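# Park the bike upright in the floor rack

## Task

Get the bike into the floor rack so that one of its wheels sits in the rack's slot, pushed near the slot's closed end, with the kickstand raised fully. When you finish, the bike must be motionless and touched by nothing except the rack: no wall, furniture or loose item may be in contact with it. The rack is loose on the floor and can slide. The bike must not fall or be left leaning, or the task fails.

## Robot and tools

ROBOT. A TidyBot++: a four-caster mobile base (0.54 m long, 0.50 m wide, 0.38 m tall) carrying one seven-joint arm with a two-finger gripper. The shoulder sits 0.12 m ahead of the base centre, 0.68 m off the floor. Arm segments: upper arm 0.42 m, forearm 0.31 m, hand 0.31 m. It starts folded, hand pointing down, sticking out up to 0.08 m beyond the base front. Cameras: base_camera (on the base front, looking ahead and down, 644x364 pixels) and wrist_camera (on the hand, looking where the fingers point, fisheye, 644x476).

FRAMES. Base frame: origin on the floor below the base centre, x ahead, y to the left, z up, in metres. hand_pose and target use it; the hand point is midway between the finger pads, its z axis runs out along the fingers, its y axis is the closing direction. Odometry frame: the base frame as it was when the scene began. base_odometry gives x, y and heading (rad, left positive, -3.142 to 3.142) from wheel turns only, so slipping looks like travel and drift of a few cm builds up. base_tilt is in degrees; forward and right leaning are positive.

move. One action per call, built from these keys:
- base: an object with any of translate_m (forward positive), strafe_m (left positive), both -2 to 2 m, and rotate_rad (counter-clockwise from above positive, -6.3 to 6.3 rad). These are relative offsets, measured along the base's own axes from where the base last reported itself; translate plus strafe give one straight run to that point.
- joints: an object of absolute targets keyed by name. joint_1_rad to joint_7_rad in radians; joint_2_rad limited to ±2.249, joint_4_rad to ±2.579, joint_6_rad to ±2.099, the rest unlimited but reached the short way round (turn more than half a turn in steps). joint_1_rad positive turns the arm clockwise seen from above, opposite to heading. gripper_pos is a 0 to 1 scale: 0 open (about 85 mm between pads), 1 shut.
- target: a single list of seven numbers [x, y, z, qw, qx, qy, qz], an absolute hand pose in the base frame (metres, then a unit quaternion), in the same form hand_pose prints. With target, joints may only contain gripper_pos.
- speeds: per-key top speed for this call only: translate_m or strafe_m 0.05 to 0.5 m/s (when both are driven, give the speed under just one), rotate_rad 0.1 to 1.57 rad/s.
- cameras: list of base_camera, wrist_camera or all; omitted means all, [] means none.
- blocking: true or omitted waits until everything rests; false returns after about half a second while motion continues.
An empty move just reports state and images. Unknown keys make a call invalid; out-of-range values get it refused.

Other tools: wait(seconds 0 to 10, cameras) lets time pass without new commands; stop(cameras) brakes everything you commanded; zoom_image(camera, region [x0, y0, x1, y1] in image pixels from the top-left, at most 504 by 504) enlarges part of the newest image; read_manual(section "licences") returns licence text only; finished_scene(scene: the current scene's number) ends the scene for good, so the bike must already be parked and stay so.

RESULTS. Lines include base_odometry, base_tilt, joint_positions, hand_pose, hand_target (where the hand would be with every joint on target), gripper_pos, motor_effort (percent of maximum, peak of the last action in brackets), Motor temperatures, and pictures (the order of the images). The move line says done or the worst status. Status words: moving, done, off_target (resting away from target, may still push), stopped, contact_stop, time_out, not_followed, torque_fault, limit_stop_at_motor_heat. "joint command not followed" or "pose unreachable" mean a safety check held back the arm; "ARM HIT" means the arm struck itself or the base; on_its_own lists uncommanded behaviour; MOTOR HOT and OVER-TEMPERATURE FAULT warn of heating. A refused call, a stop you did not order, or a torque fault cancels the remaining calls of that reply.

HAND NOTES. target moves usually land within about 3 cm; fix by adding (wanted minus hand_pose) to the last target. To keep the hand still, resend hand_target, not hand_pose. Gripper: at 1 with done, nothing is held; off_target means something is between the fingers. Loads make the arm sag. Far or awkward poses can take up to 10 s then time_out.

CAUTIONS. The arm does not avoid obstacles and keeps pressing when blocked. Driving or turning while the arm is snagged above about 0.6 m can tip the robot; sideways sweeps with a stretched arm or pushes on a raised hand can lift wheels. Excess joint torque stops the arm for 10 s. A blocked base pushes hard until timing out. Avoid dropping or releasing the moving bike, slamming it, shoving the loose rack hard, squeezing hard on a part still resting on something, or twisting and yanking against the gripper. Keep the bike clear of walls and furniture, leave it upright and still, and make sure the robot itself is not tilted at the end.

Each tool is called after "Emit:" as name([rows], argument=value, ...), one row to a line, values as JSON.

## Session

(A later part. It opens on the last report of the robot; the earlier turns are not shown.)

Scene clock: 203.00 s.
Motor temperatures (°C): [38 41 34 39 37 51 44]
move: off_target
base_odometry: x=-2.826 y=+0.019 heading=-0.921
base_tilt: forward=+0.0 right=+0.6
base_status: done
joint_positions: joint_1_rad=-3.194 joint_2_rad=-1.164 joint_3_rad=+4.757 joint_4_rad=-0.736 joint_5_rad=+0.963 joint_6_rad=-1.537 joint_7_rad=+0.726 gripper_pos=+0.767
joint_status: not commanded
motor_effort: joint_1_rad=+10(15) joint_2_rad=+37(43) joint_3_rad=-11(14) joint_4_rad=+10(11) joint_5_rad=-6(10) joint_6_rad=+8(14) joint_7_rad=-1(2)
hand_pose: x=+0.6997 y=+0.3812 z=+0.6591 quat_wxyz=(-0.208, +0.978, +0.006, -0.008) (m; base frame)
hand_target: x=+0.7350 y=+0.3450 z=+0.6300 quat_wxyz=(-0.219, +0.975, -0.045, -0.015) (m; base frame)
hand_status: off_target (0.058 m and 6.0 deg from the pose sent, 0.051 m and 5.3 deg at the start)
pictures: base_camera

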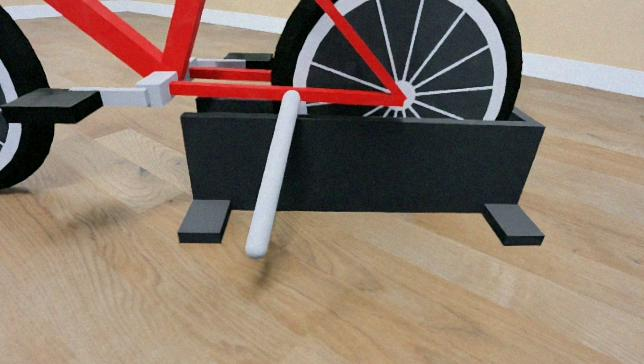

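Emit:
move(base={"strafe_m": -0.025}, speeds={"strafe_m": 0.08}, cameras=["base_camera"])

Emit:
zoom_image(camera="base_camera", region=[464, 40, 604, 180])

Scene clock: 204.03 s.
Motor temperatures (°C): [38 41 34 39 37 51 44]
move: done
base_odometry: x=-2.846 y=+0.004 heading=-0.921
base_tilt: forward=+0.0 right=+0.6
base_status: done
joint_positions: joint_1_rad=-3.212 joint_2_rad=-1.165 joint_3_rad=+4.759 joint_4_rad=-0.736 joint_5_rad=+0.968 joint_6_rad=-1.526 joint_7_rad=+0.726 gripper_pos=+0.767
joint_status: not commanded
motor_effort: joint_1_rad=+13(18) joint_2_rad=+39(44) joint_3_rad=-11(15) joint_4_rad=+11(12) joint_5_rad=-6(13) joint_6_rad=+6(8) joint_7_rad=-2(3)
hand_pose: x=+0.6963 y=+0.3927 z=+0.6587 quat_wxyz=(-0.210, +0.978, +0.013, -0.005) (m; base frame)
hand_target: x=+0.7350 y=+0.3450 z=+0.6300 quat_wxyz=(-0.219, +0.975, -0.045, -0.015) (m; base frame)
hand_status: not commanded
pictures: base_camera

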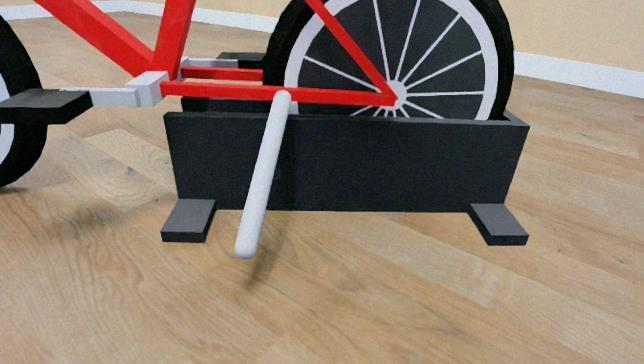

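Scaled by 3.600.

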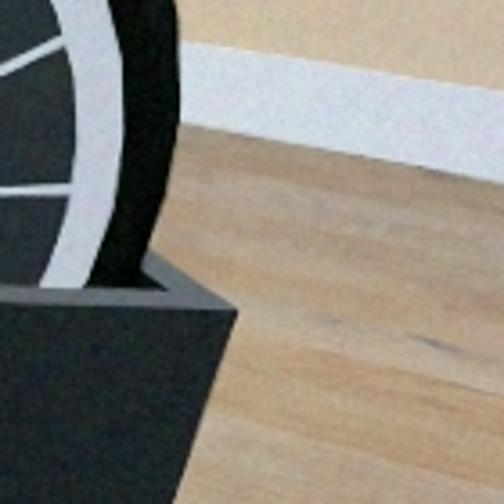

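Emit:
move(base={"strafe_m": -0.03}, speeds={"strafe_m": 0.08})

Emit:
zoom_image(camera="base_camera", region=[464, 40, 604, 180])

Scene clock: 205.07 s.
Motor temperatures (°C): [38 41 34 39 37 51 44]
move: done
base_odometry: x=-2.870 y=-0.014 heading=-0.920
base_tilt: forward=+0.0 right=+0.6
base_status: done
joint_positions: joint_1_rad=-3.239 joint_2_rad=-1.168 joint_3_rad=+4.760 joint_4_rad=-0.737 joint_5_rad=+0.972 joint_6_rad=-1.510 joint_7_rad=+0.726 gripper_pos=+0.767
joint_status: not commanded
motor_effort: joint_1_rad=+18(21) joint_2_rad=+38(45) joint_3_rad=-12(15) joint_4_rad=+10(12) joint_5_rad=-11(12) joint_6_rad=+0(6) joint_7_rad=-2(3)
hand_pose: x=+0.6894 y=+0.4109 z=+0.6580 quat_wxyz=(-0.214, +0.976, +0.025, -0.003) (m; base frame)
hand_target: x=+0.7350 y=+0.3450 z=+0.6300 quat_wxyz=(-0.219, +0.975, -0.045, -0.015) (m; base frame)
hand_status: not commanded
pictures: base_camera, wrist_camera
camera_calibration:
wrist_camera: T_world_to_cam=[[0.0632811, -0.913366, -0.402191, 0.58989], [-0.996438, -0.0803307, 0.0256486, 0.757662], [-0.0557349, 0.399136, -0.915196, 0.618375], [0, 0, 0, 1]] pos_world=[0.752099, 0.352834, 0.78375]

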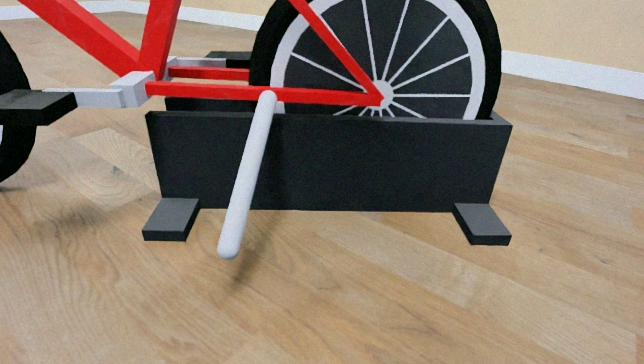

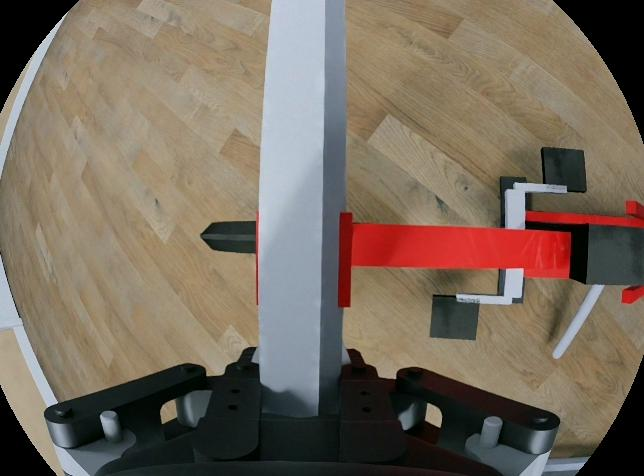

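Scaled by 3.600.

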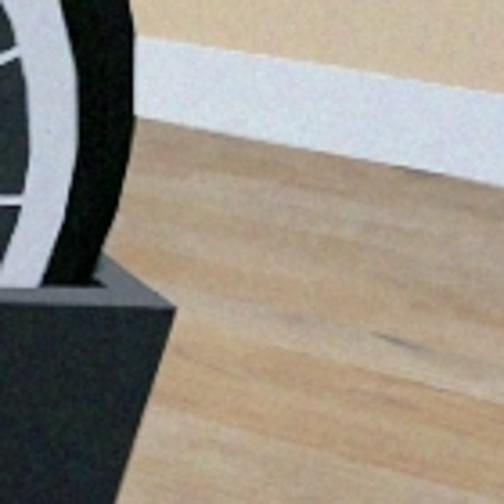

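Emit:
move(base={"strafe_m": -0.025}, speeds={"strafe_m": 0.08}, cameras=["base_camera"])

Emit:
zoom_image(camera="base_camera", region=[434, 40, 574, 180])

Scene clock: 206.07 s.
Motor temperatures (°C): [38 41 34 39 37 51 44]
move: done
base_odometry: x=-2.890 y=-0.029 heading=-0.919
base_tilt: forward=+0.0 right=+0.5
base_status: done
joint_positions: joint_1_rad=-3.265 joint_2_rad=-1.171 joint_3_rad=+4.760 joint_4_rad=-0.740 joint_5_rad=+0.972 joint_6_rad=-1.486 joint_7_rad=+0.726 gripper_pos=+0.767
joint_status: not commanded
motor_effort: joint_1_rad=+24(27) joint_2_rad=+40(46) joint_3_rad=-11(14) joint_4_rad=+12(13) joint_5_rad=-10(14) joint_6_rad=-5(7) joint_7_rad=-3(4)
hand_pose: x=+0.6820 y=+0.4313 z=+0.6577 quat_wxyz=(-0.222, +0.974, +0.037, +0.000) (m; base frame)
hand_target: x=+0.7350 y=+0.3450 z=+0.6300 quat_wxyz=(-0.219, +0.975, -0.045, -0.015) (m; base frame)
hand_status: not commanded
pictures: base_camera

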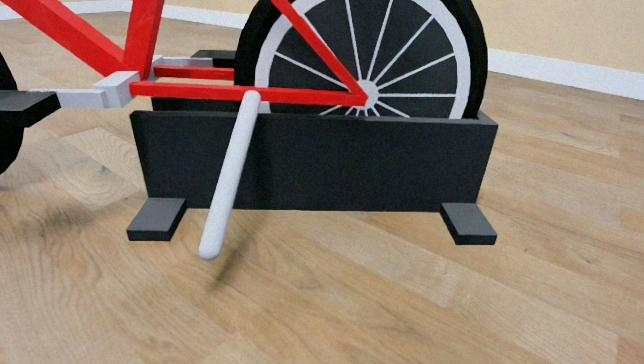

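Scaled by 3.600.

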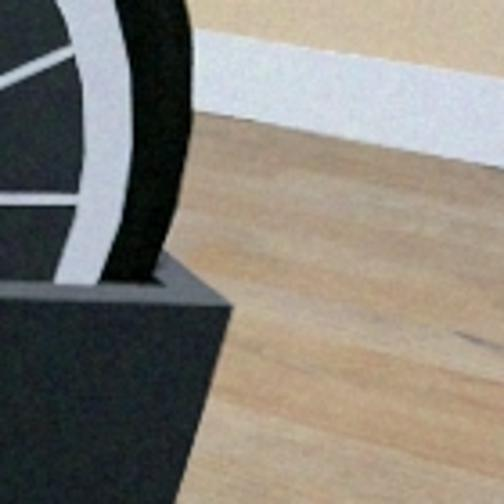

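Emit:
move(target=[0.728, 0.398, 0.632, -0.2185, 0.974, -0.03, -0.015])

Scene clock: 207.33 s.
Motor temperatures (°C): [38 41 34 39 37 51 44]
move: off_target
base_odometry: x=-2.890 y=-0.029 heading=-0.919
base_tilt: forward=+0.0 right=+0.6
base_status: not commanded
joint_positions: joint_1_rad=-3.316 joint_2_rad=-1.191 joint_3_rad=+4.732 joint_4_rad=-0.627 joint_5_rad=+1.015 joint_6_rad=-1.540 joint_7_rad=+0.726 gripper_pos=+0.767
joint_status: not commanded
motor_effort: joint_1_rad=+11(23) joint_2_rad=+45(45) joint_3_rad=-12(14) joint_4_rad=+11(12) joint_5_rad=-8(12) joint_6_rad=+8(8) joint_7_rad=-1(3)
hand_pose: x=+0.6923 y=+0.4360 z=+0.6600 quat_wxyz=(-0.221, +0.975, +0.015, -0.008) (m; base frame)
hand_target: x=+0.7280 y=+0.3980 z=+0.6320 quat_wxyz=(-0.219, +0.975, -0.030, -0.015) (m; base frame)
hand_status: off_target (0.059 m and 5.2 deg from the pose sent, 0.062 m and 7.9 deg at the start)
pictures: base_camera, wrist_camera
camera_calibration:
wrist_camera: T_world_to_cam=[[0.0414255, -0.908595, -0.415619, 0.635342], [-0.997213, -0.0634288, 0.0392695, 0.746729], [-0.0620422, 0.412834, -0.908691, 0.604372], [0, 0, 0, 1]] pos_world=[0.755826, 0.375127, 0.783924]

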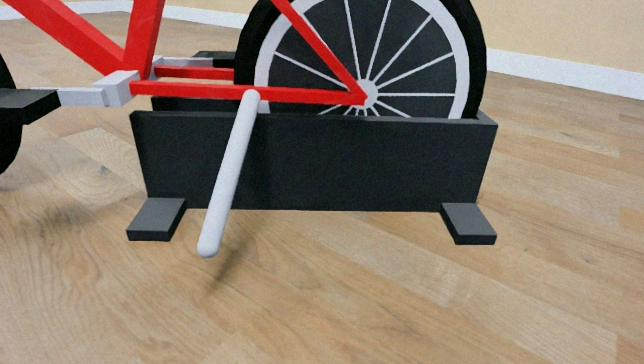

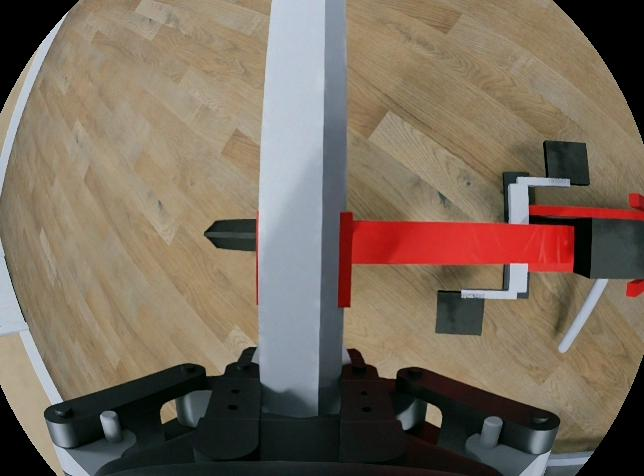

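Emit:
move(target=[0.728, 0.415, 0.632, -0.2185, 0.974, -0.03, -0.015], cameras=[])

Scene clock: 208.27 s.
Motor temperatures (°C): [38 41 34 39 37 51 44]
move: off_target
base_odometry: x=-2.890 y=-0.029 heading=-0.919
base_tilt: forward=+0.0 right=+0.6
base_status: not commanded
joint_positions: joint_1_rad=-3.350 joint_2_rad=-1.206 joint_3_rad=+4.696 joint_4_rad=-0.550 joint_5_rad=+1.061 joint_6_rad=-1.577 joint_7_rad=+0.726 gripper_pos=+0.767
joint_status: not commanded
motor_effort: joint_1_rad=+8(11) joint_2_rad=+45(46) joint_3_rad=-12(13) joint_4_rad=+9(11) joint_5_rad=-5(7) joint_6_rad=+12(12) joint_7_rad=+0(1)
hand_pose: x=+0.6987 y=+0.4387 z=+0.6614 quat_wxyz=(-0.221, +0.975, +0.000, -0.012) (m; base frame)
hand_target: x=+0.7280 y=+0.4150 z=+0.6320 quat_wxyz=(-0.219, +0.975, -0.030, -0.015) (m; base frame)
hand_status: off_target (0.048 m and 3.5 deg from the pose sent, 0.050 m and 5.2 deg at the start)
pictures: none
No camera images: "cameras" was empty.

Emit:
move(joints={"gripper_pos": 0.6})

Scene clock: 209.10 s.
Motor temperatures (°C): [38 41 34 39 37 51 44]
move: done
base_odometry: x=-2.890 y=-0.029 heading=-0.920
base_tilt: forward=+0.0 right=+0.6
base_status: not commanded
joint_positions: joint_1_rad=-3.338 joint_2_rad=-1.229 joint_3_rad=+4.674 joint_4_rad=-0.522 joint_5_rad=+1.061 joint_6_rad=-1.552 joint_7_rad=+0.726 gripper_pos=+0.600
joint_status: all done
motor_effort: joint_1_rad=+2(7) joint_2_rad=+49(51) joint_3_rad=-8(12) joint_4_rad=+3(9) joint_5_rad=-3(8) joint_6_rad=+2(12) joint_7_rad=+0(1)
hand_pose: x=+0.7140 y=+0.4379 z=+0.6572 quat_wxyz=(-0.242, +0.970, -0.020, -0.015) (m; base frame)
hand_target: x=+0.7280 y=+0.4150 z=+0.6320 quat_wxyz=(-0.219, +0.975, -0.030, -0.015) (m; base frame)
hand_status: not commanded
pictures: base_camera, wrist_camera
camera_calibration:
wrist_camera: T_world_to_cam=[[-0.0305288, -0.890346, -0.45426, 0.703801], [-0.997622, -0.000955405, 0.0689185, 0.722076], [-0.0617953, 0.455283, -0.8882, 0.570242], [0, 0, 0, 1]] pos_world=[0.777084, 0.367695, 0.776432]

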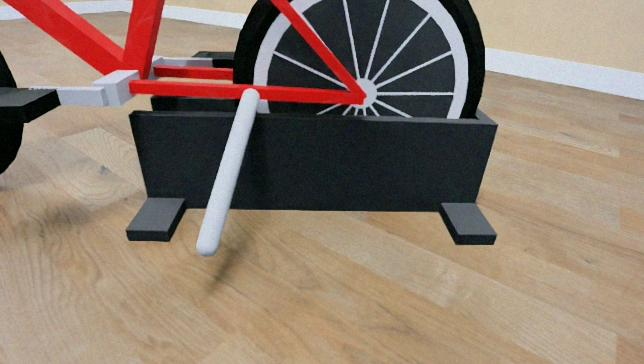

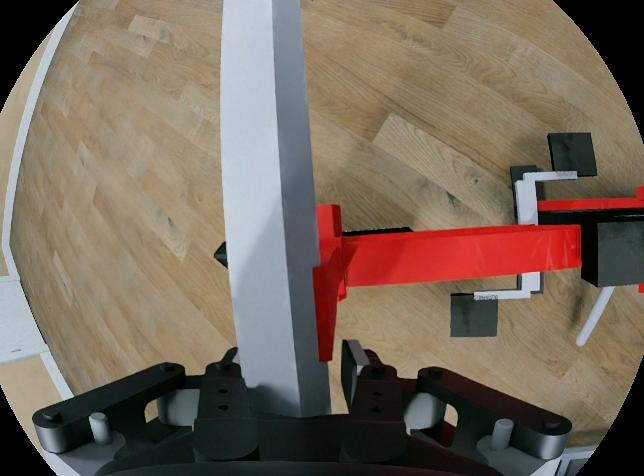

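Emit:
move(joints={"gripper_pos": 0.1}, cameras=["wrist_camera"])

Emit:
move(target=[0.722, 0.365, 0.745, -0.2185, 0.974, -0.03, -0.015])

Scene clock: 210.07 s.
Motor temperatures (°C): [38 41 34 39 37 51 44]
move: done
base_odometry: x=-2.890 y=-0.029 heading=-0.920
base_tilt: forward=+0.0 right=+0.6
base_status: not commanded
joint_positions: joint_1_rad=-3.334 joint_2_rad=-1.241 joint_3_rad=+4.674 joint_4_rad=-0.522 joint_5_rad=+1.061 joint_6_rad=-1.552 joint_7_rad=+0.726 gripper_pos=+0.100
joint_status: all done
motor_effort: joint_1_rad=-1(2) joint_2_rad=+51(53) joint_3_rad=-9(10) joint_4_rad=+2(3) joint_5_rad=-4(5) joint_6_rad=+3(3) joint_7_rad=+1(1)
hand_pose: x=+0.7159 y=+0.4351 z=+0.6495 quat_wxyz=(-0.241, +0.970, -0.024, -0.020) (m; base frame)
hand_target: x=+0.7280 y=+0.4150 z=+0.6320 quat_wxyz=(-0.219, +0.975, -0.030, -0.015) (m; base frame)
hand_status: not commanded
pictures: wrist_camera
camera_calibration:
wrist_camera: T_world_to_cam=[[-0.0400303, -0.891212, -0.451817, 0.703407], [-0.996786, 0.00421301, 0.0800037, 0.714409], [-0.0693968, 0.453567, -0.888516, 0.571205], [0, 0, 0, 1]] pos_world=[0.77991, 0.364796, 0.76818]

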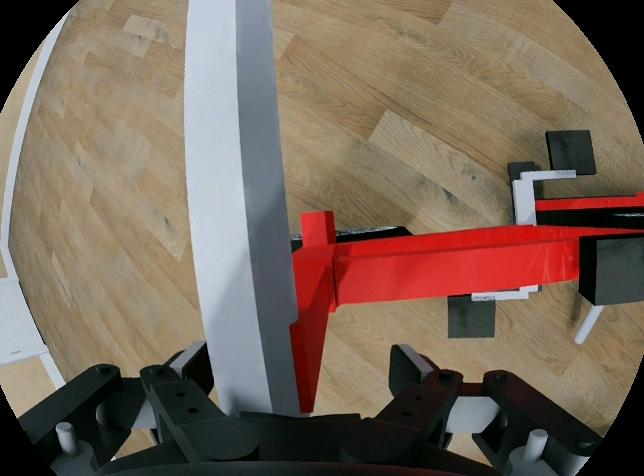

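Scene clock: 220.50 s.
Motor temperatures (°C): [38 42 34 39 37 51 44]
move: time_out
base_odometry: x=-2.890 y=-0.029 heading=-0.920
base_tilt: forward=+0.0 right=+0.6
base_status: not commanded
joint_positions: joint_1_rad=-3.485 joint_2_rad=-1.107 joint_3_rad=+4.480 joint_4_rad=-0.023 joint_5_rad=+1.350 joint_6_rad=-1.858 joint_7_rad=+0.930 gripper_pos=+0.100
joint_status: not commanded
motor_effort: joint_1_rad=+0(4) joint_2_rad=+52(56) joint_3_rad=-2(10) joint_4_rad=-3(5) joint_5_rad=-4(7) joint_6_rad=+2(3) joint_7_rad=+1(1)
hand_pose: x=+0.7212 y=+0.3688 z=+0.7430 quat_wxyz=(-0.221, +0.974, -0.052, -0.021) (m; base frame)
hand_target: x=+0.7206 y=+0.3696 z=+0.7434 quat_wxyz=(-0.222, +0.973, -0.051, -0.021) (m; base frame)
hand_status: time_out (0.004 m and 2.6 deg from the pose sent, 0.119 m and 2.8 deg at the start)
pictures: base_camera, wrist_camera
camera_calibration:
wrist_camera: T_world_to_cam=[[-0.0953181, -0.905511, -0.413478, 0.703458], [-0.993647, 0.0615813, 0.0942008, 0.678552], [-0.0598374, 0.41983, -0.905628, 0.702983], [0, 0, 0, 1]] pos_world=[0.783357, 0.30007, 0.863585]

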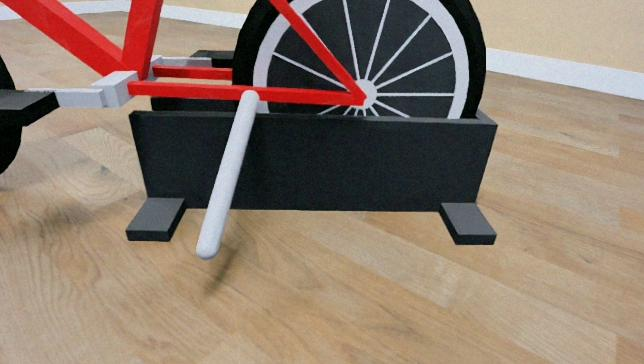

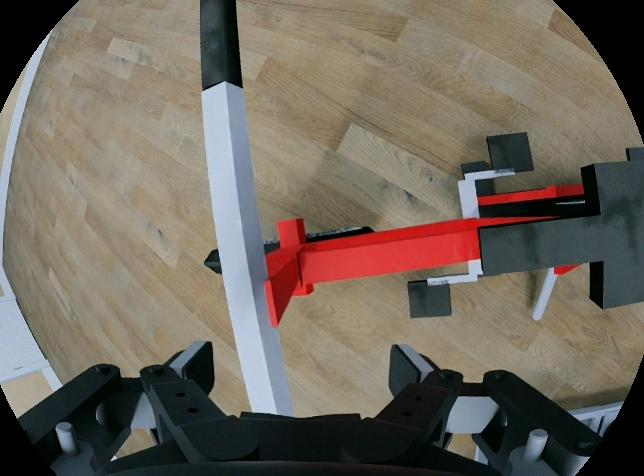

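Emit:
move(base={"translate_m": -0.4}, speeds={"translate_m": 0.3}, cameras=[])

Emit:
move(target=[0.5, 0.1, 0.75, 0, 0.908, 0, 0.418])

Scene clock: 222.90 s.
Motor temperatures (°C): [38 42 34 39 37 51 44]
move: done
base_odometry: x=-3.133 y=+0.289 heading=-0.920
base_tilt: forward=+0.0 right=+0.6
base_status: done
joint_positions: joint_1_rad=-3.484 joint_2_rad=-1.107 joint_3_rad=+4.480 joint_4_rad=-0.023 joint_5_rad=+1.350 joint_6_rad=-1.858 joint_7_rad=+0.930 gripper_pos=+0.100
joint_status: not commanded
motor_effort: joint_1_rad=+0(2) joint_2_rad=+52(57) joint_3_rad=-2(3) joint_4_rad=-3(4) joint_5_rad=-4(6) joint_6_rad=+1(2) joint_7_rad=+1(1)
hand_pose: x=+0.7213 y=+0.3687 z=+0.7427 quat_wxyz=(-0.221, +0.974, -0.052, -0.021) (m; base frame)
hand_target: x=+0.7206 y=+0.3696 z=+0.7434 quat_wxyz=(-0.222, +0.973, -0.051, -0.021) (m; base frame)
hand_status: not commanded
pictures: none
No camera images: "cameras" was empty.

Scene clock: 226.57 s.
Motor temperatures (°C): [38 42 34 39 37 51 44]
move: off_target
base_odometry: x=-3.133 y=+0.289 heading=-0.920
base_tilt: forward=+0.0 right=+0.6
base_status: not commanded
joint_positions: joint_1_rad=-4.982 joint_2_rad=-0.843 joint_3_rad=+5.228 joint_4_rad=+2.255 joint_5_rad=+1.395 joint_6_rad=-0.788 joint_7_rad=+2.848 gripper_pos=+0.100
joint_status: not commanded
motor_effort: joint_1_rad=+0(4) joint_2_rad=+17(55) joint_3_rad=+11(15) joint_4_rad=-16(18) joint_5_rad=-6(8) joint_6_rad=+2(6) joint_7_rad=+1(1)
hand_pose: x=+0.5567 y=+0.1821 z=+0.7858 quat_wxyz=(-0.050, +0.849, +0.087, +0.519) (m; base frame)
hand_target: x=+0.5563 y=+0.1827 z=+0.7905 quat_wxyz=(-0.041, +0.841, +0.091, +0.532) (m; base frame)
hand_status: off_target (0.106 m and 17.7 deg from the pose sent, 0.348 m and 57.7 deg at the start)
pictures: base_camera, wrist_camera
camera_calibration:
wrist_camera: T_world_to_cam=[[0.191986, -0.981033, 0.0267369, 0.0443445], [-0.478385, -0.117337, -0.870275, 1.02619], [0.856907, 0.15429, -0.491839, 0.0230693], [0, 0, 0, 1]] pos_world=[0.462632, 0.160354, 0.903228]

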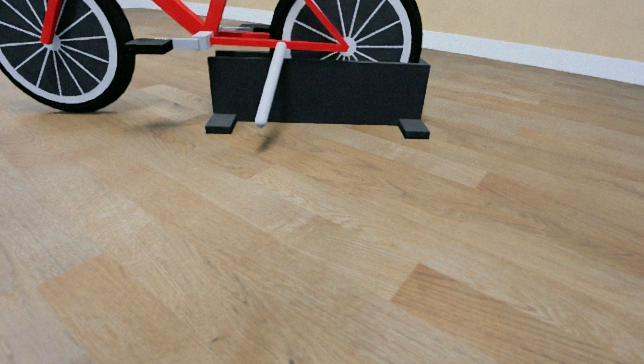

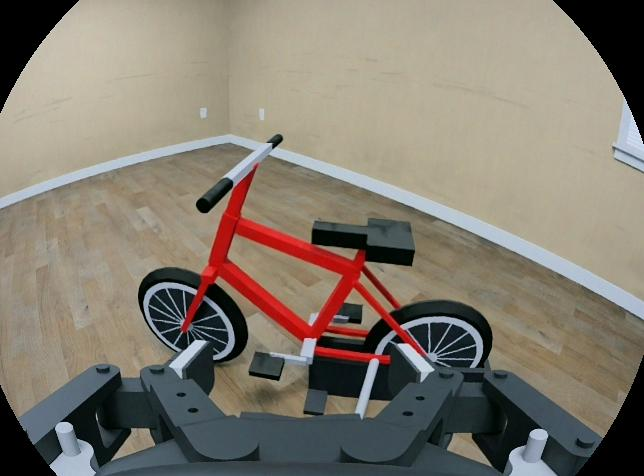

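Emit:
move(joints={"joint_1_rad": 0, "joint_2_rad": -0.322, "joint_3_rad": 3.14, "joint_4_rad": -2.5, "joint_5_rad": 0, "joint_6_rad": -0.1, "joint_7_rad": 1.57})

Scene clock: 231.87 s.
Motor temperatures (°C): [38 42 34 39 37 51 44]
move: done
base_odometry: x=-3.133 y=+0.289 heading=-0.919
base_tilt: forward=+0.0 right=+0.6
base_status: not commanded
joint_positions: joint_1_rad=-6.267 joint_2_rad=-0.349 joint_3_rad=+3.158 joint_4_rad=-2.488 joint_5_rad=+0.067 joint_6_rad=-0.144 joint_7_rad=+1.618 gripper_pos=+0.100
joint_status: all done
motor_effort: joint_1_rad=+0(4) joint_2_rad=-4(50) joint_3_rad=+0(15) joint_4_rad=+19(24) joint_5_rad=-1(8) joint_6_rad=+7(9) joint_7_rad=+1(2)
hand_pose: x=+0.4758 y=-0.0132 z=+0.7047 quat_wxyz=(-0.032, -0.909, -0.034, -0.415) (m; base frame)
hand_target: x=+0.4806 y=+0.0019 z=+0.6993 quat_wxyz=(+0.000, -0.908, +0.000, -0.419) (m; base frame)
hand_status: not commanded
pictures: base_camera, wrist_camera
camera_calibration:
wrist_camera: T_world_to_cam=[[0.031642, -0.993497, 0.10937, -0.111689], [-0.68319, -0.10137, -0.723171, 0.887975], [0.729555, -0.0518378, -0.681955, 0.2745], [0, 0, 0, 1]] pos_world=[0.409926, -0.00671951, 0.84157]

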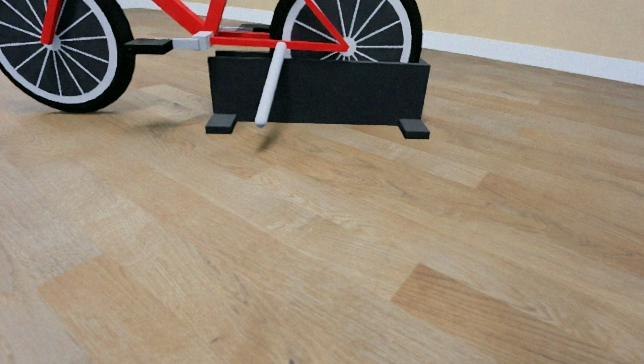

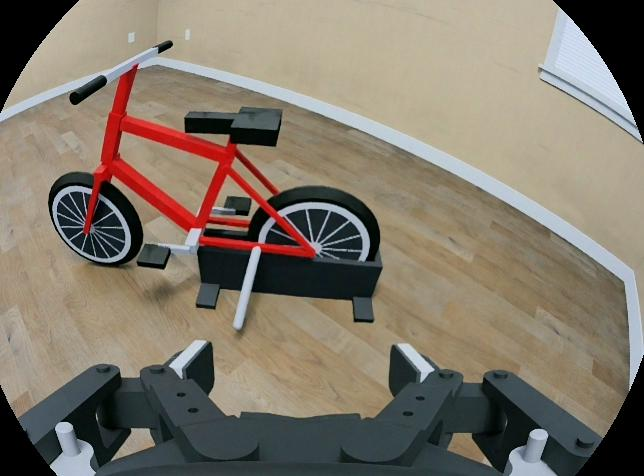

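Emit:
move(base={"translate_m": 0.36}, speeds={"translate_m": 0.3}, joints={"gripper_pos": 1.0}, cameras=[])

Emit:
move(target=[0.58, 0.21, 0.20, 0, 0.9239, 0, 0.3827])

Scene clock: 234.33 s.
Motor temperatures (°C): [38 42 34 39 37 51 44]
move: done
base_odometry: x=-2.914 y=+0.003 heading=-0.919
base_tilt: forward=+0.0 right=+0.6
base_status: done
joint_positions: joint_1_rad=-6.267 joint_2_rad=-0.334 joint_3_rad=+3.157 joint_4_rad=-2.494 joint_5_rad=+0.065 joint_6_rad=-0.139 joint_7_rad=+1.616 gripper_pos=+0.999
joint_status: all done
motor_effort: joint_1_rad=+0(1) joint_2_rad=-5(7) joint_3_rad=+0(1) joint_4_rad=+18(20) joint_5_rad=-1(2) joint_6_rad=+7(7) joint_7_rad=+1(1)
hand_pose: x=+0.4749 y=-0.0125 z=+0.6978 quat_wxyz=(-0.031, -0.912, -0.033, -0.408) (m; base frame)
hand_target: x=+0.4806 y=+0.0019 z=+0.6993 quat_wxyz=(+0.000, -0.908, +0.000, -0.419) (m; base frame)
hand_status: not commanded
pictures: none
No camera images: "cameras" was empty.

Scene clock: 237.60 s.
Motor temperatures (°C): [38 42 34 39 37 51 44]
move: off_target
base_odometry: x=-2.914 y=+0.003 heading=-0.919
base_tilt: forward=+0.0 right=+0.6
base_status: not commanded
joint_positions: joint_1_rad=-7.058 joint_2_rad=+1.468 joint_3_rad=+3.209 joint_4_rad=-1.995 joint_5_rad=-0.482 joint_6_rad=+0.945 joint_7_rad=+1.273 gripper_pos=+0.999
joint_status: not commanded
motor_effort: joint_1_rad=+0(1) joint_2_rad=-35(38) joint_3_rad=+3(3) joint_4_rad=-3(19) joint_5_rad=-3(4) joint_6_rad=+5(7) joint_7_rad=+1(1)
hand_pose: x=+0.5635 y=+0.2219 z=+0.1913 quat_wxyz=(+0.006, -0.936, -0.037, -0.350) (m; base frame)
hand_target: x=+0.5800 y=+0.2100 z=+0.2000 quat_wxyz=(+0.000, -0.924, +0.000, -0.383) (m; base frame)
hand_status: off_target (0.022 m and 5.9 deg from the pose sent, 0.555 m and 6.1 deg at the start)
pictures: base_camera, wrist_camera
camera_calibration:
wrist_camera: T_world_to_cam=[[0.0726207, -0.996653, 0.0375447, 0.166586], [-0.778139, -0.080166, -0.622956, 0.63], [0.62388, 0.0160245, -0.781356, -0.0639044], [0, 0, 0, 1]] pos_world=[0.517999, 0.217557, 0.336276]

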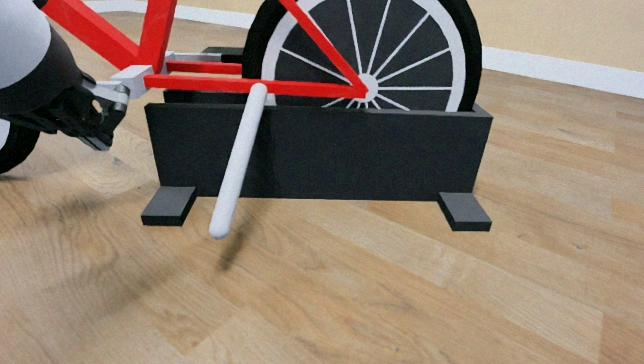

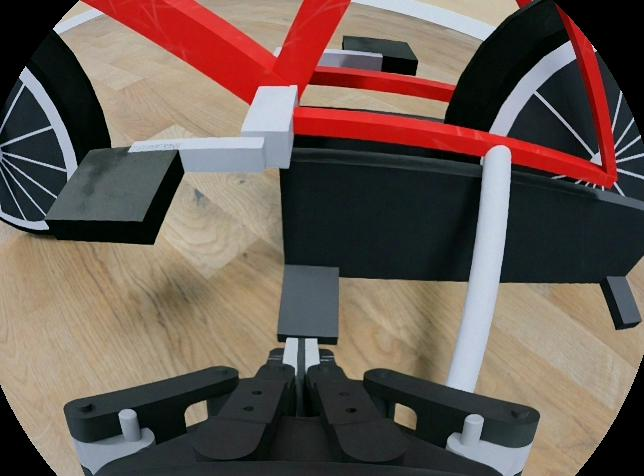

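Emit:
move(target=[0.635, 0.183, 0.075, 0, 0.9239, 0, 0.3827])

Scene clock: 239.23 s.
Motor temperatures (°C): [38 42 34 39 37 51 44]
move: off_target
base_odometry: x=-2.914 y=+0.003 heading=-0.919
base_tilt: forward=+0.0 right=+0.6
base_status: not commanded
joint_positions: joint_1_rad=-6.909 joint_2_rad=+1.745 joint_3_rad=+3.209 joint_4_rad=-1.607 joint_5_rad=-0.483 joint_6_rad=+0.945 joint_7_rad=+1.302 gripper_pos=+0.999
joint_status: not commanded
motor_effort: joint_1_rad=+0(1) joint_2_rad=-37(39) joint_3_rad=+2(3) joint_4_rad=-1(2) joint_5_rad=-3(4) joint_6_rad=+6(7) joint_7_rad=+1(1)
hand_pose: x=+0.6370 y=+0.1900 z=+0.0847 quat_wxyz=(+0.011, -0.921, +0.020, -0.390) (m; base frame)
hand_target: x=+0.6350 y=+0.1830 z=+0.0750 quat_wxyz=(+0.000, -0.924, +0.000, -0.383) (m; base frame)
hand_status: off_target (0.012 m and 2.8 deg from the pose sent, 0.142 m and 5.9 deg at the start)
pictures: base_camera, wrist_camera
camera_calibration:
wrist_camera: T_world_to_cam=[[-0.0297533, -0.999473, -0.0129428, 0.203505], [-0.724776, 0.0304892, -0.68831, 0.568745], [0.688342, -0.0110989, -0.725302, -0.233192], [0, 0, 0, 1]] pos_world=[0.578783, 0.183469, 0.224973]

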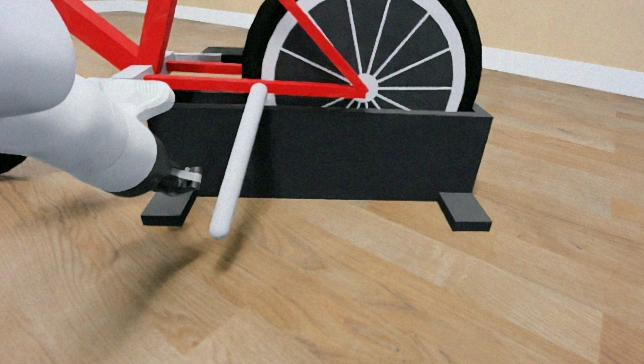

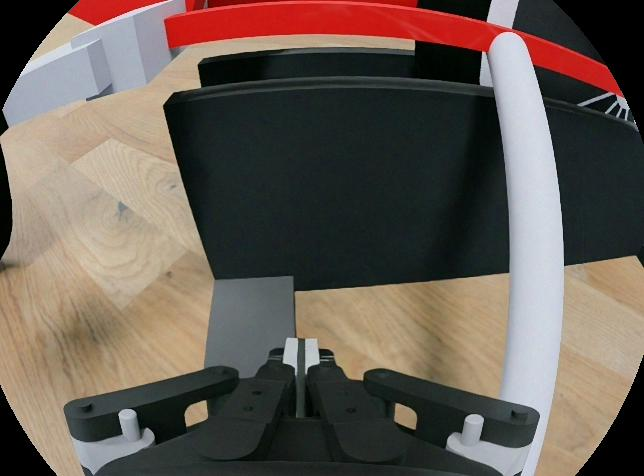

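Emit:
move(target=[0.64, 0.04, 0.075, 0, 0.9239, 0, 0.3827])

Scene clock: 241.10 s.
Motor temperatures (°C): [38 42 34 39 37 51 44]
move: off_target
base_odometry: x=-2.914 y=+0.003 heading=-0.919
base_tilt: forward=+0.0 right=+0.6
base_status: not commanded
joint_positions: joint_1_rad=-6.487 joint_2_rad=+1.750 joint_3_rad=+3.128 joint_4_rad=-1.702 joint_5_rad=-0.138 joint_6_rad=+1.095 joint_7_rad=+1.445 gripper_pos=+0.999
joint_status: not commanded
motor_effort: joint_1_rad=+6(13) joint_2_rad=-33(37) joint_3_rad=+4(12) joint_4_rad=+0(3) joint_5_rad=-6(10) joint_6_rad=+4(6) joint_7_rad=+0(1)
hand_pose: x=+0.6498 y=+0.0793 z=+0.0879 quat_wxyz=(+0.024, -0.923, +0.020, -0.382) (m; base frame)
hand_target: x=+0.6400 y=+0.0400 z=+0.0750 quat_wxyz=(+0.000, -0.924, +0.000, -0.383) (m; base frame)
hand_status: off_target (0.043 m and 3.6 deg from the pose sent, 0.150 m and 2.8 deg at the start)
pictures: base_camera, wrist_camera
camera_calibration:
wrist_camera: T_world_to_cam=[[-0.0201947, -0.999091, -0.0375451, 0.0892204], [-0.73555, 0.0402815, -0.676271, 0.58879], [0.677169, 0.0139592, -0.735695, -0.234706], [0, 0, 0, 1]] pos_world=[0.593823, 0.0686982, 0.22886]

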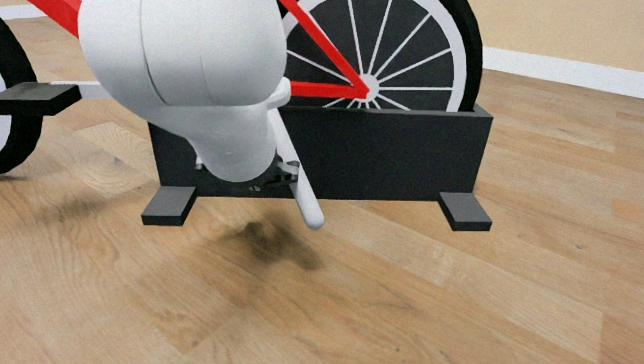

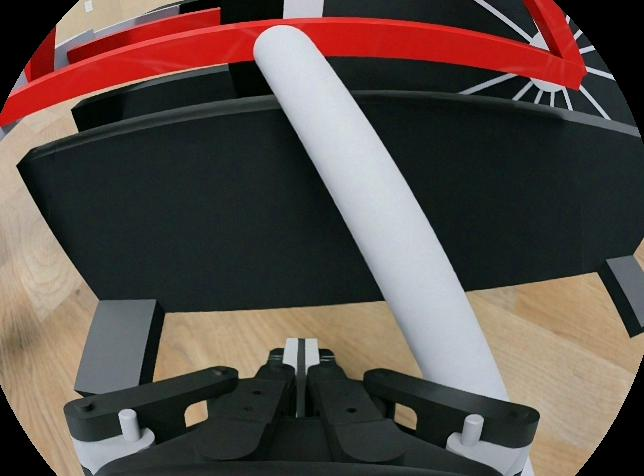

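Emit:
move(target=[0.645, -0.09, 0.095, 0, 0.9239, 0, 0.3827])

Scene clock: 243.07 s.
Motor temperatures (°C): [38 42 34 39 37 51 44]
move: off_target
base_odometry: x=-2.914 y=+0.003 heading=-0.919
base_tilt: forward=+0.0 right=+0.6
base_status: not commanded
joint_positions: joint_1_rad=-5.999 joint_2_rad=+1.750 joint_3_rad=+3.136 joint_4_rad=-1.709 joint_5_rad=+0.165 joint_6_rad=+1.095 joint_7_rad=+1.633 gripper_pos=+0.999
joint_status: not commanded
motor_effort: joint_1_rad=+0(8) joint_2_rad=-36(36) joint_3_rad=-2(6) joint_4_rad=-1(2) joint_5_rad=-1(7) joint_6_rad=+6(6) joint_7_rad=+1(1)
hand_pose: x=+0.6424 y=-0.1013 z=+0.0880 quat_wxyz=(-0.010, -0.923, +0.041, -0.382) (m; base frame)
hand_target: x=+0.6450 y=-0.0900 z=+0.0950 quat_wxyz=(+0.000, -0.924, +0.000, -0.383) (m; base frame)
hand_status: off_target (0.014 m and 4.9 deg from the pose sent, 0.170 m and 3.6 deg at the start)
pictures: base_camera, wrist_camera
camera_calibration:
wrist_camera: T_world_to_cam=[[-0.085625, -0.996272, 0.0104885, -0.0532532], [-0.734597, 0.0560165, -0.676187, 0.591653], [0.673079, -0.0656034, -0.736655, -0.232478], [0, 0, 0, 1]] pos_world=[0.586543, -0.101448, 0.229371]

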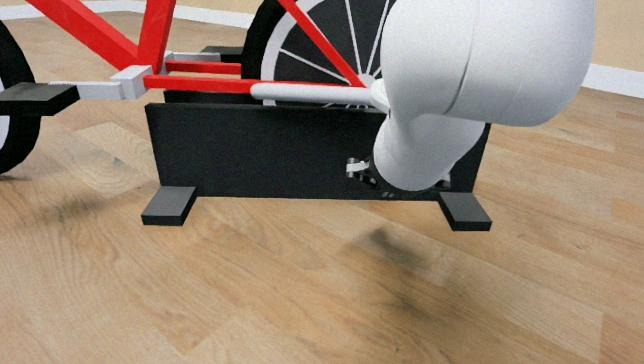

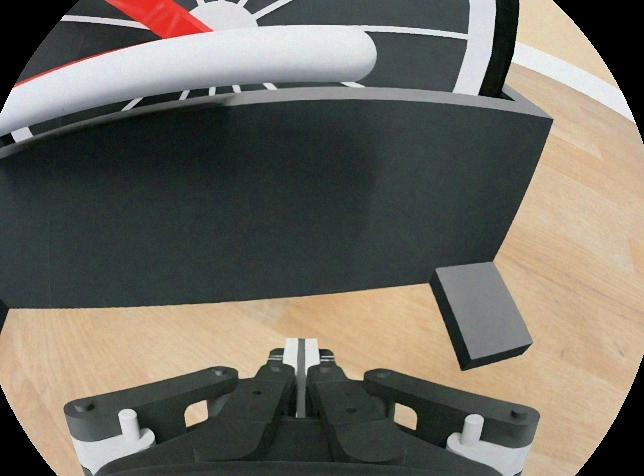

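Folded. Retreat: base back first, then fold arm.

Emit:
move(base={"translate_m": -0.4}, speeds={"translate_m": 0.3}, cameras=["base_camera"])

Emit:
move(joints={"joint_1_rad": 0, "joint_2_rad": -0.322, "joint_3_rad": 3.14, "joint_4_rad": -2.5, "joint_5_rad": 0, "joint_6_rad": -0.1, "joint_7_rad": 1.57})

Emit:
zoom_image(camera="base_camera", region=[170, 0, 460, 170])

Scene clock: 245.43 s.
Motor temperatures (°C): [38 42 34 39 37 51 44]
move: done
base_odometry: x=-3.157 y=+0.321 heading=-0.918
base_tilt: forward=+0.0 right=+0.6
base_status: done
joint_positions: joint_1_rad=-5.992 joint_2_rad=+1.743 joint_3_rad=+3.136 joint_4_rad=-1.720 joint_5_rad=+0.169 joint_6_rad=+1.095 joint_7_rad=+1.634 gripper_pos=+0.999
joint_status: not commanded
motor_effort: joint_1_rad=+0(4) joint_2_rad=-36(38) joint_3_rad=-2(4) joint_4_rad=-2(4) joint_5_rad=-1(2) joint_6_rad=+6(7) joint_7_rad=+0(1)
hand_pose: x=+0.6398 y=-0.1033 z=+0.0900 quat_wxyz=(-0.010, -0.924, +0.043, -0.380) (m; base frame)
hand_target: x=+0.6450 y=-0.0900 z=+0.0950 quat_wxyz=(+0.000, -0.924, +0.000, -0.383) (m; base frame)
hand_status: not commanded
pictures: base_camera

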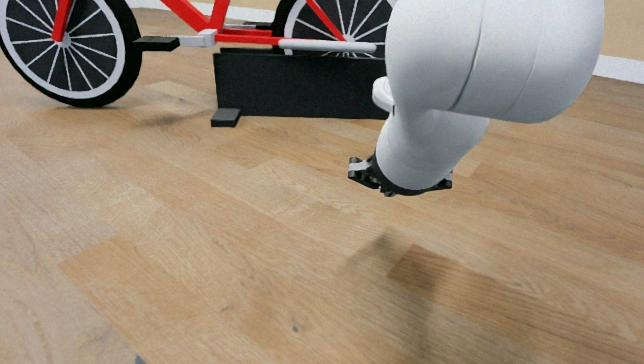

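Scene clock: 248.60 s.
Motor temperatures (°C): [38 42 34 39 37 51 44]
move: done
base_odometry: x=-3.157 y=+0.321 heading=-0.919
base_tilt: forward=+0.0 right=+0.6
base_status: not commanded
joint_positions: joint_1_rad=-6.266 joint_2_rad=-0.299 joint_3_rad=+3.136 joint_4_rad=-2.487 joint_5_rad=+0.066 joint_6_rad=-0.040 joint_7_rad=+1.617 gripper_pos=+0.999
joint_status: all done
motor_effort: joint_1_rad=+0(1) joint_2_rad=-6(42) joint_3_rad=+1(3) joint_4_rad=+18(19) joint_5_rad=-2(3) joint_6_rad=+7(8) joint_7_rad=+1(2)
hand_pose: x=+0.4979 y=-0.0040 z=+0.7119 quat_wxyz=(-0.029, -0.896, -0.044, -0.440) (m; base frame)
hand_target: x=+0.4806 y=+0.0019 z=+0.6993 quat_wxyz=(+0.000, -0.908, +0.000, -0.418) (m; base frame)
hand_status: not commanded
pictures: base_camera, wrist_camera
camera_calibration:
wrist_camera: T_world_to_cam=[[0.049217, -0.992257, 0.114034, -0.116141], [-0.639881, -0.11899, -0.759206, 0.913218], [0.766896, -0.0356024, -0.640783, 0.215868], [0, 0, 0, 1]] pos_world=[0.424519, 0.00110698, 0.844889]

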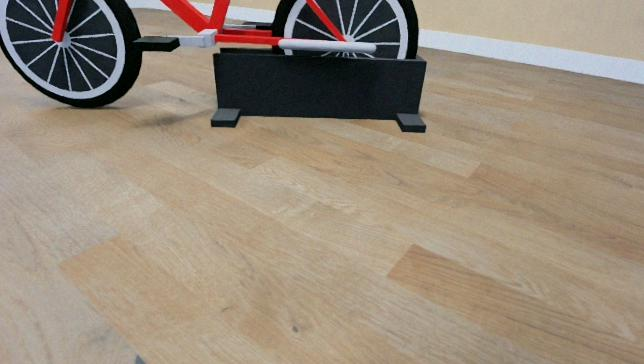

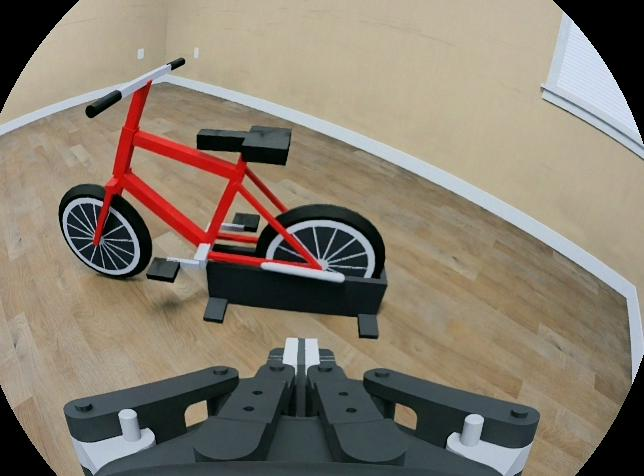

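Scaled by 1.738.

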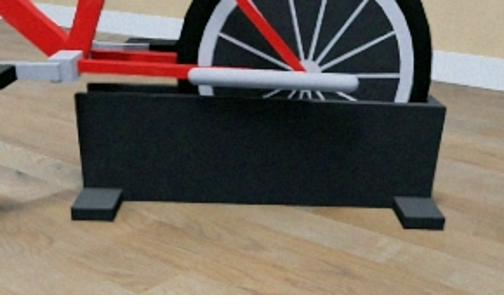

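Emit:
zoom_image(camera="wrist_camera", region=[320, 200, 420, 300])

Emit:
wait(seconds=1, cameras=["base_camera"])

Scaled by 5.040.

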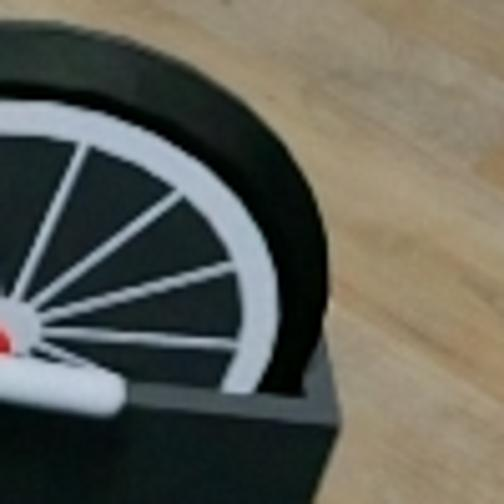

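Scene clock: 249.67 s.
Motor temperatures (°C): [38 42 34 39 37 51 44]
base_odometry: x=-3.157 y=+0.321 heading=-0.919
base_tilt: forward=+0.0 right=+0.6
base_status: not commanded
joint_positions: joint_1_rad=-6.266 joint_2_rad=-0.299 joint_3_rad=+3.136 joint_4_rad=-2.487 joint_5_rad=+0.065 joint_6_rad=-0.043 joint_7_rad=+1.616 gripper_pos=+0.999
joint_status: all done
motor_effort: joint_1_rad=+0(1) joint_2_rad=-6(42) joint_3_rad=+0(3) joint_4_rad=+19(19) joint_5_rad=-1(3) joint_6_rad=+7(8) joint_7_rad=+1(2)
hand_pose: x=+0.4974 y=-0.0041 z=+0.7112 quat_wxyz=(-0.029, -0.897, -0.044, -0.439) (m; base frame)
hand_target: x=+0.4806 y=+0.0019 z=+0.6993 quat_wxyz=(+0.000, -0.908, +0.000, -0.418) (m; base frame)
hand_status: not commanded
wait: 1.00 s; at rest by 0.20 s
pictures: base_camera

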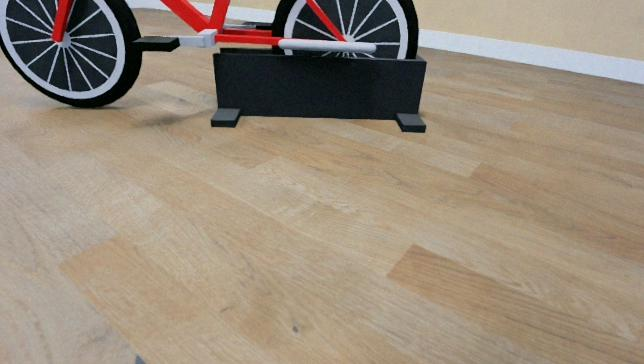

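Wheel is at the closed end, the stand is folded, and the bike is still.

Emit:
finished_scene(scene=2)

The scene is finished: the task was done.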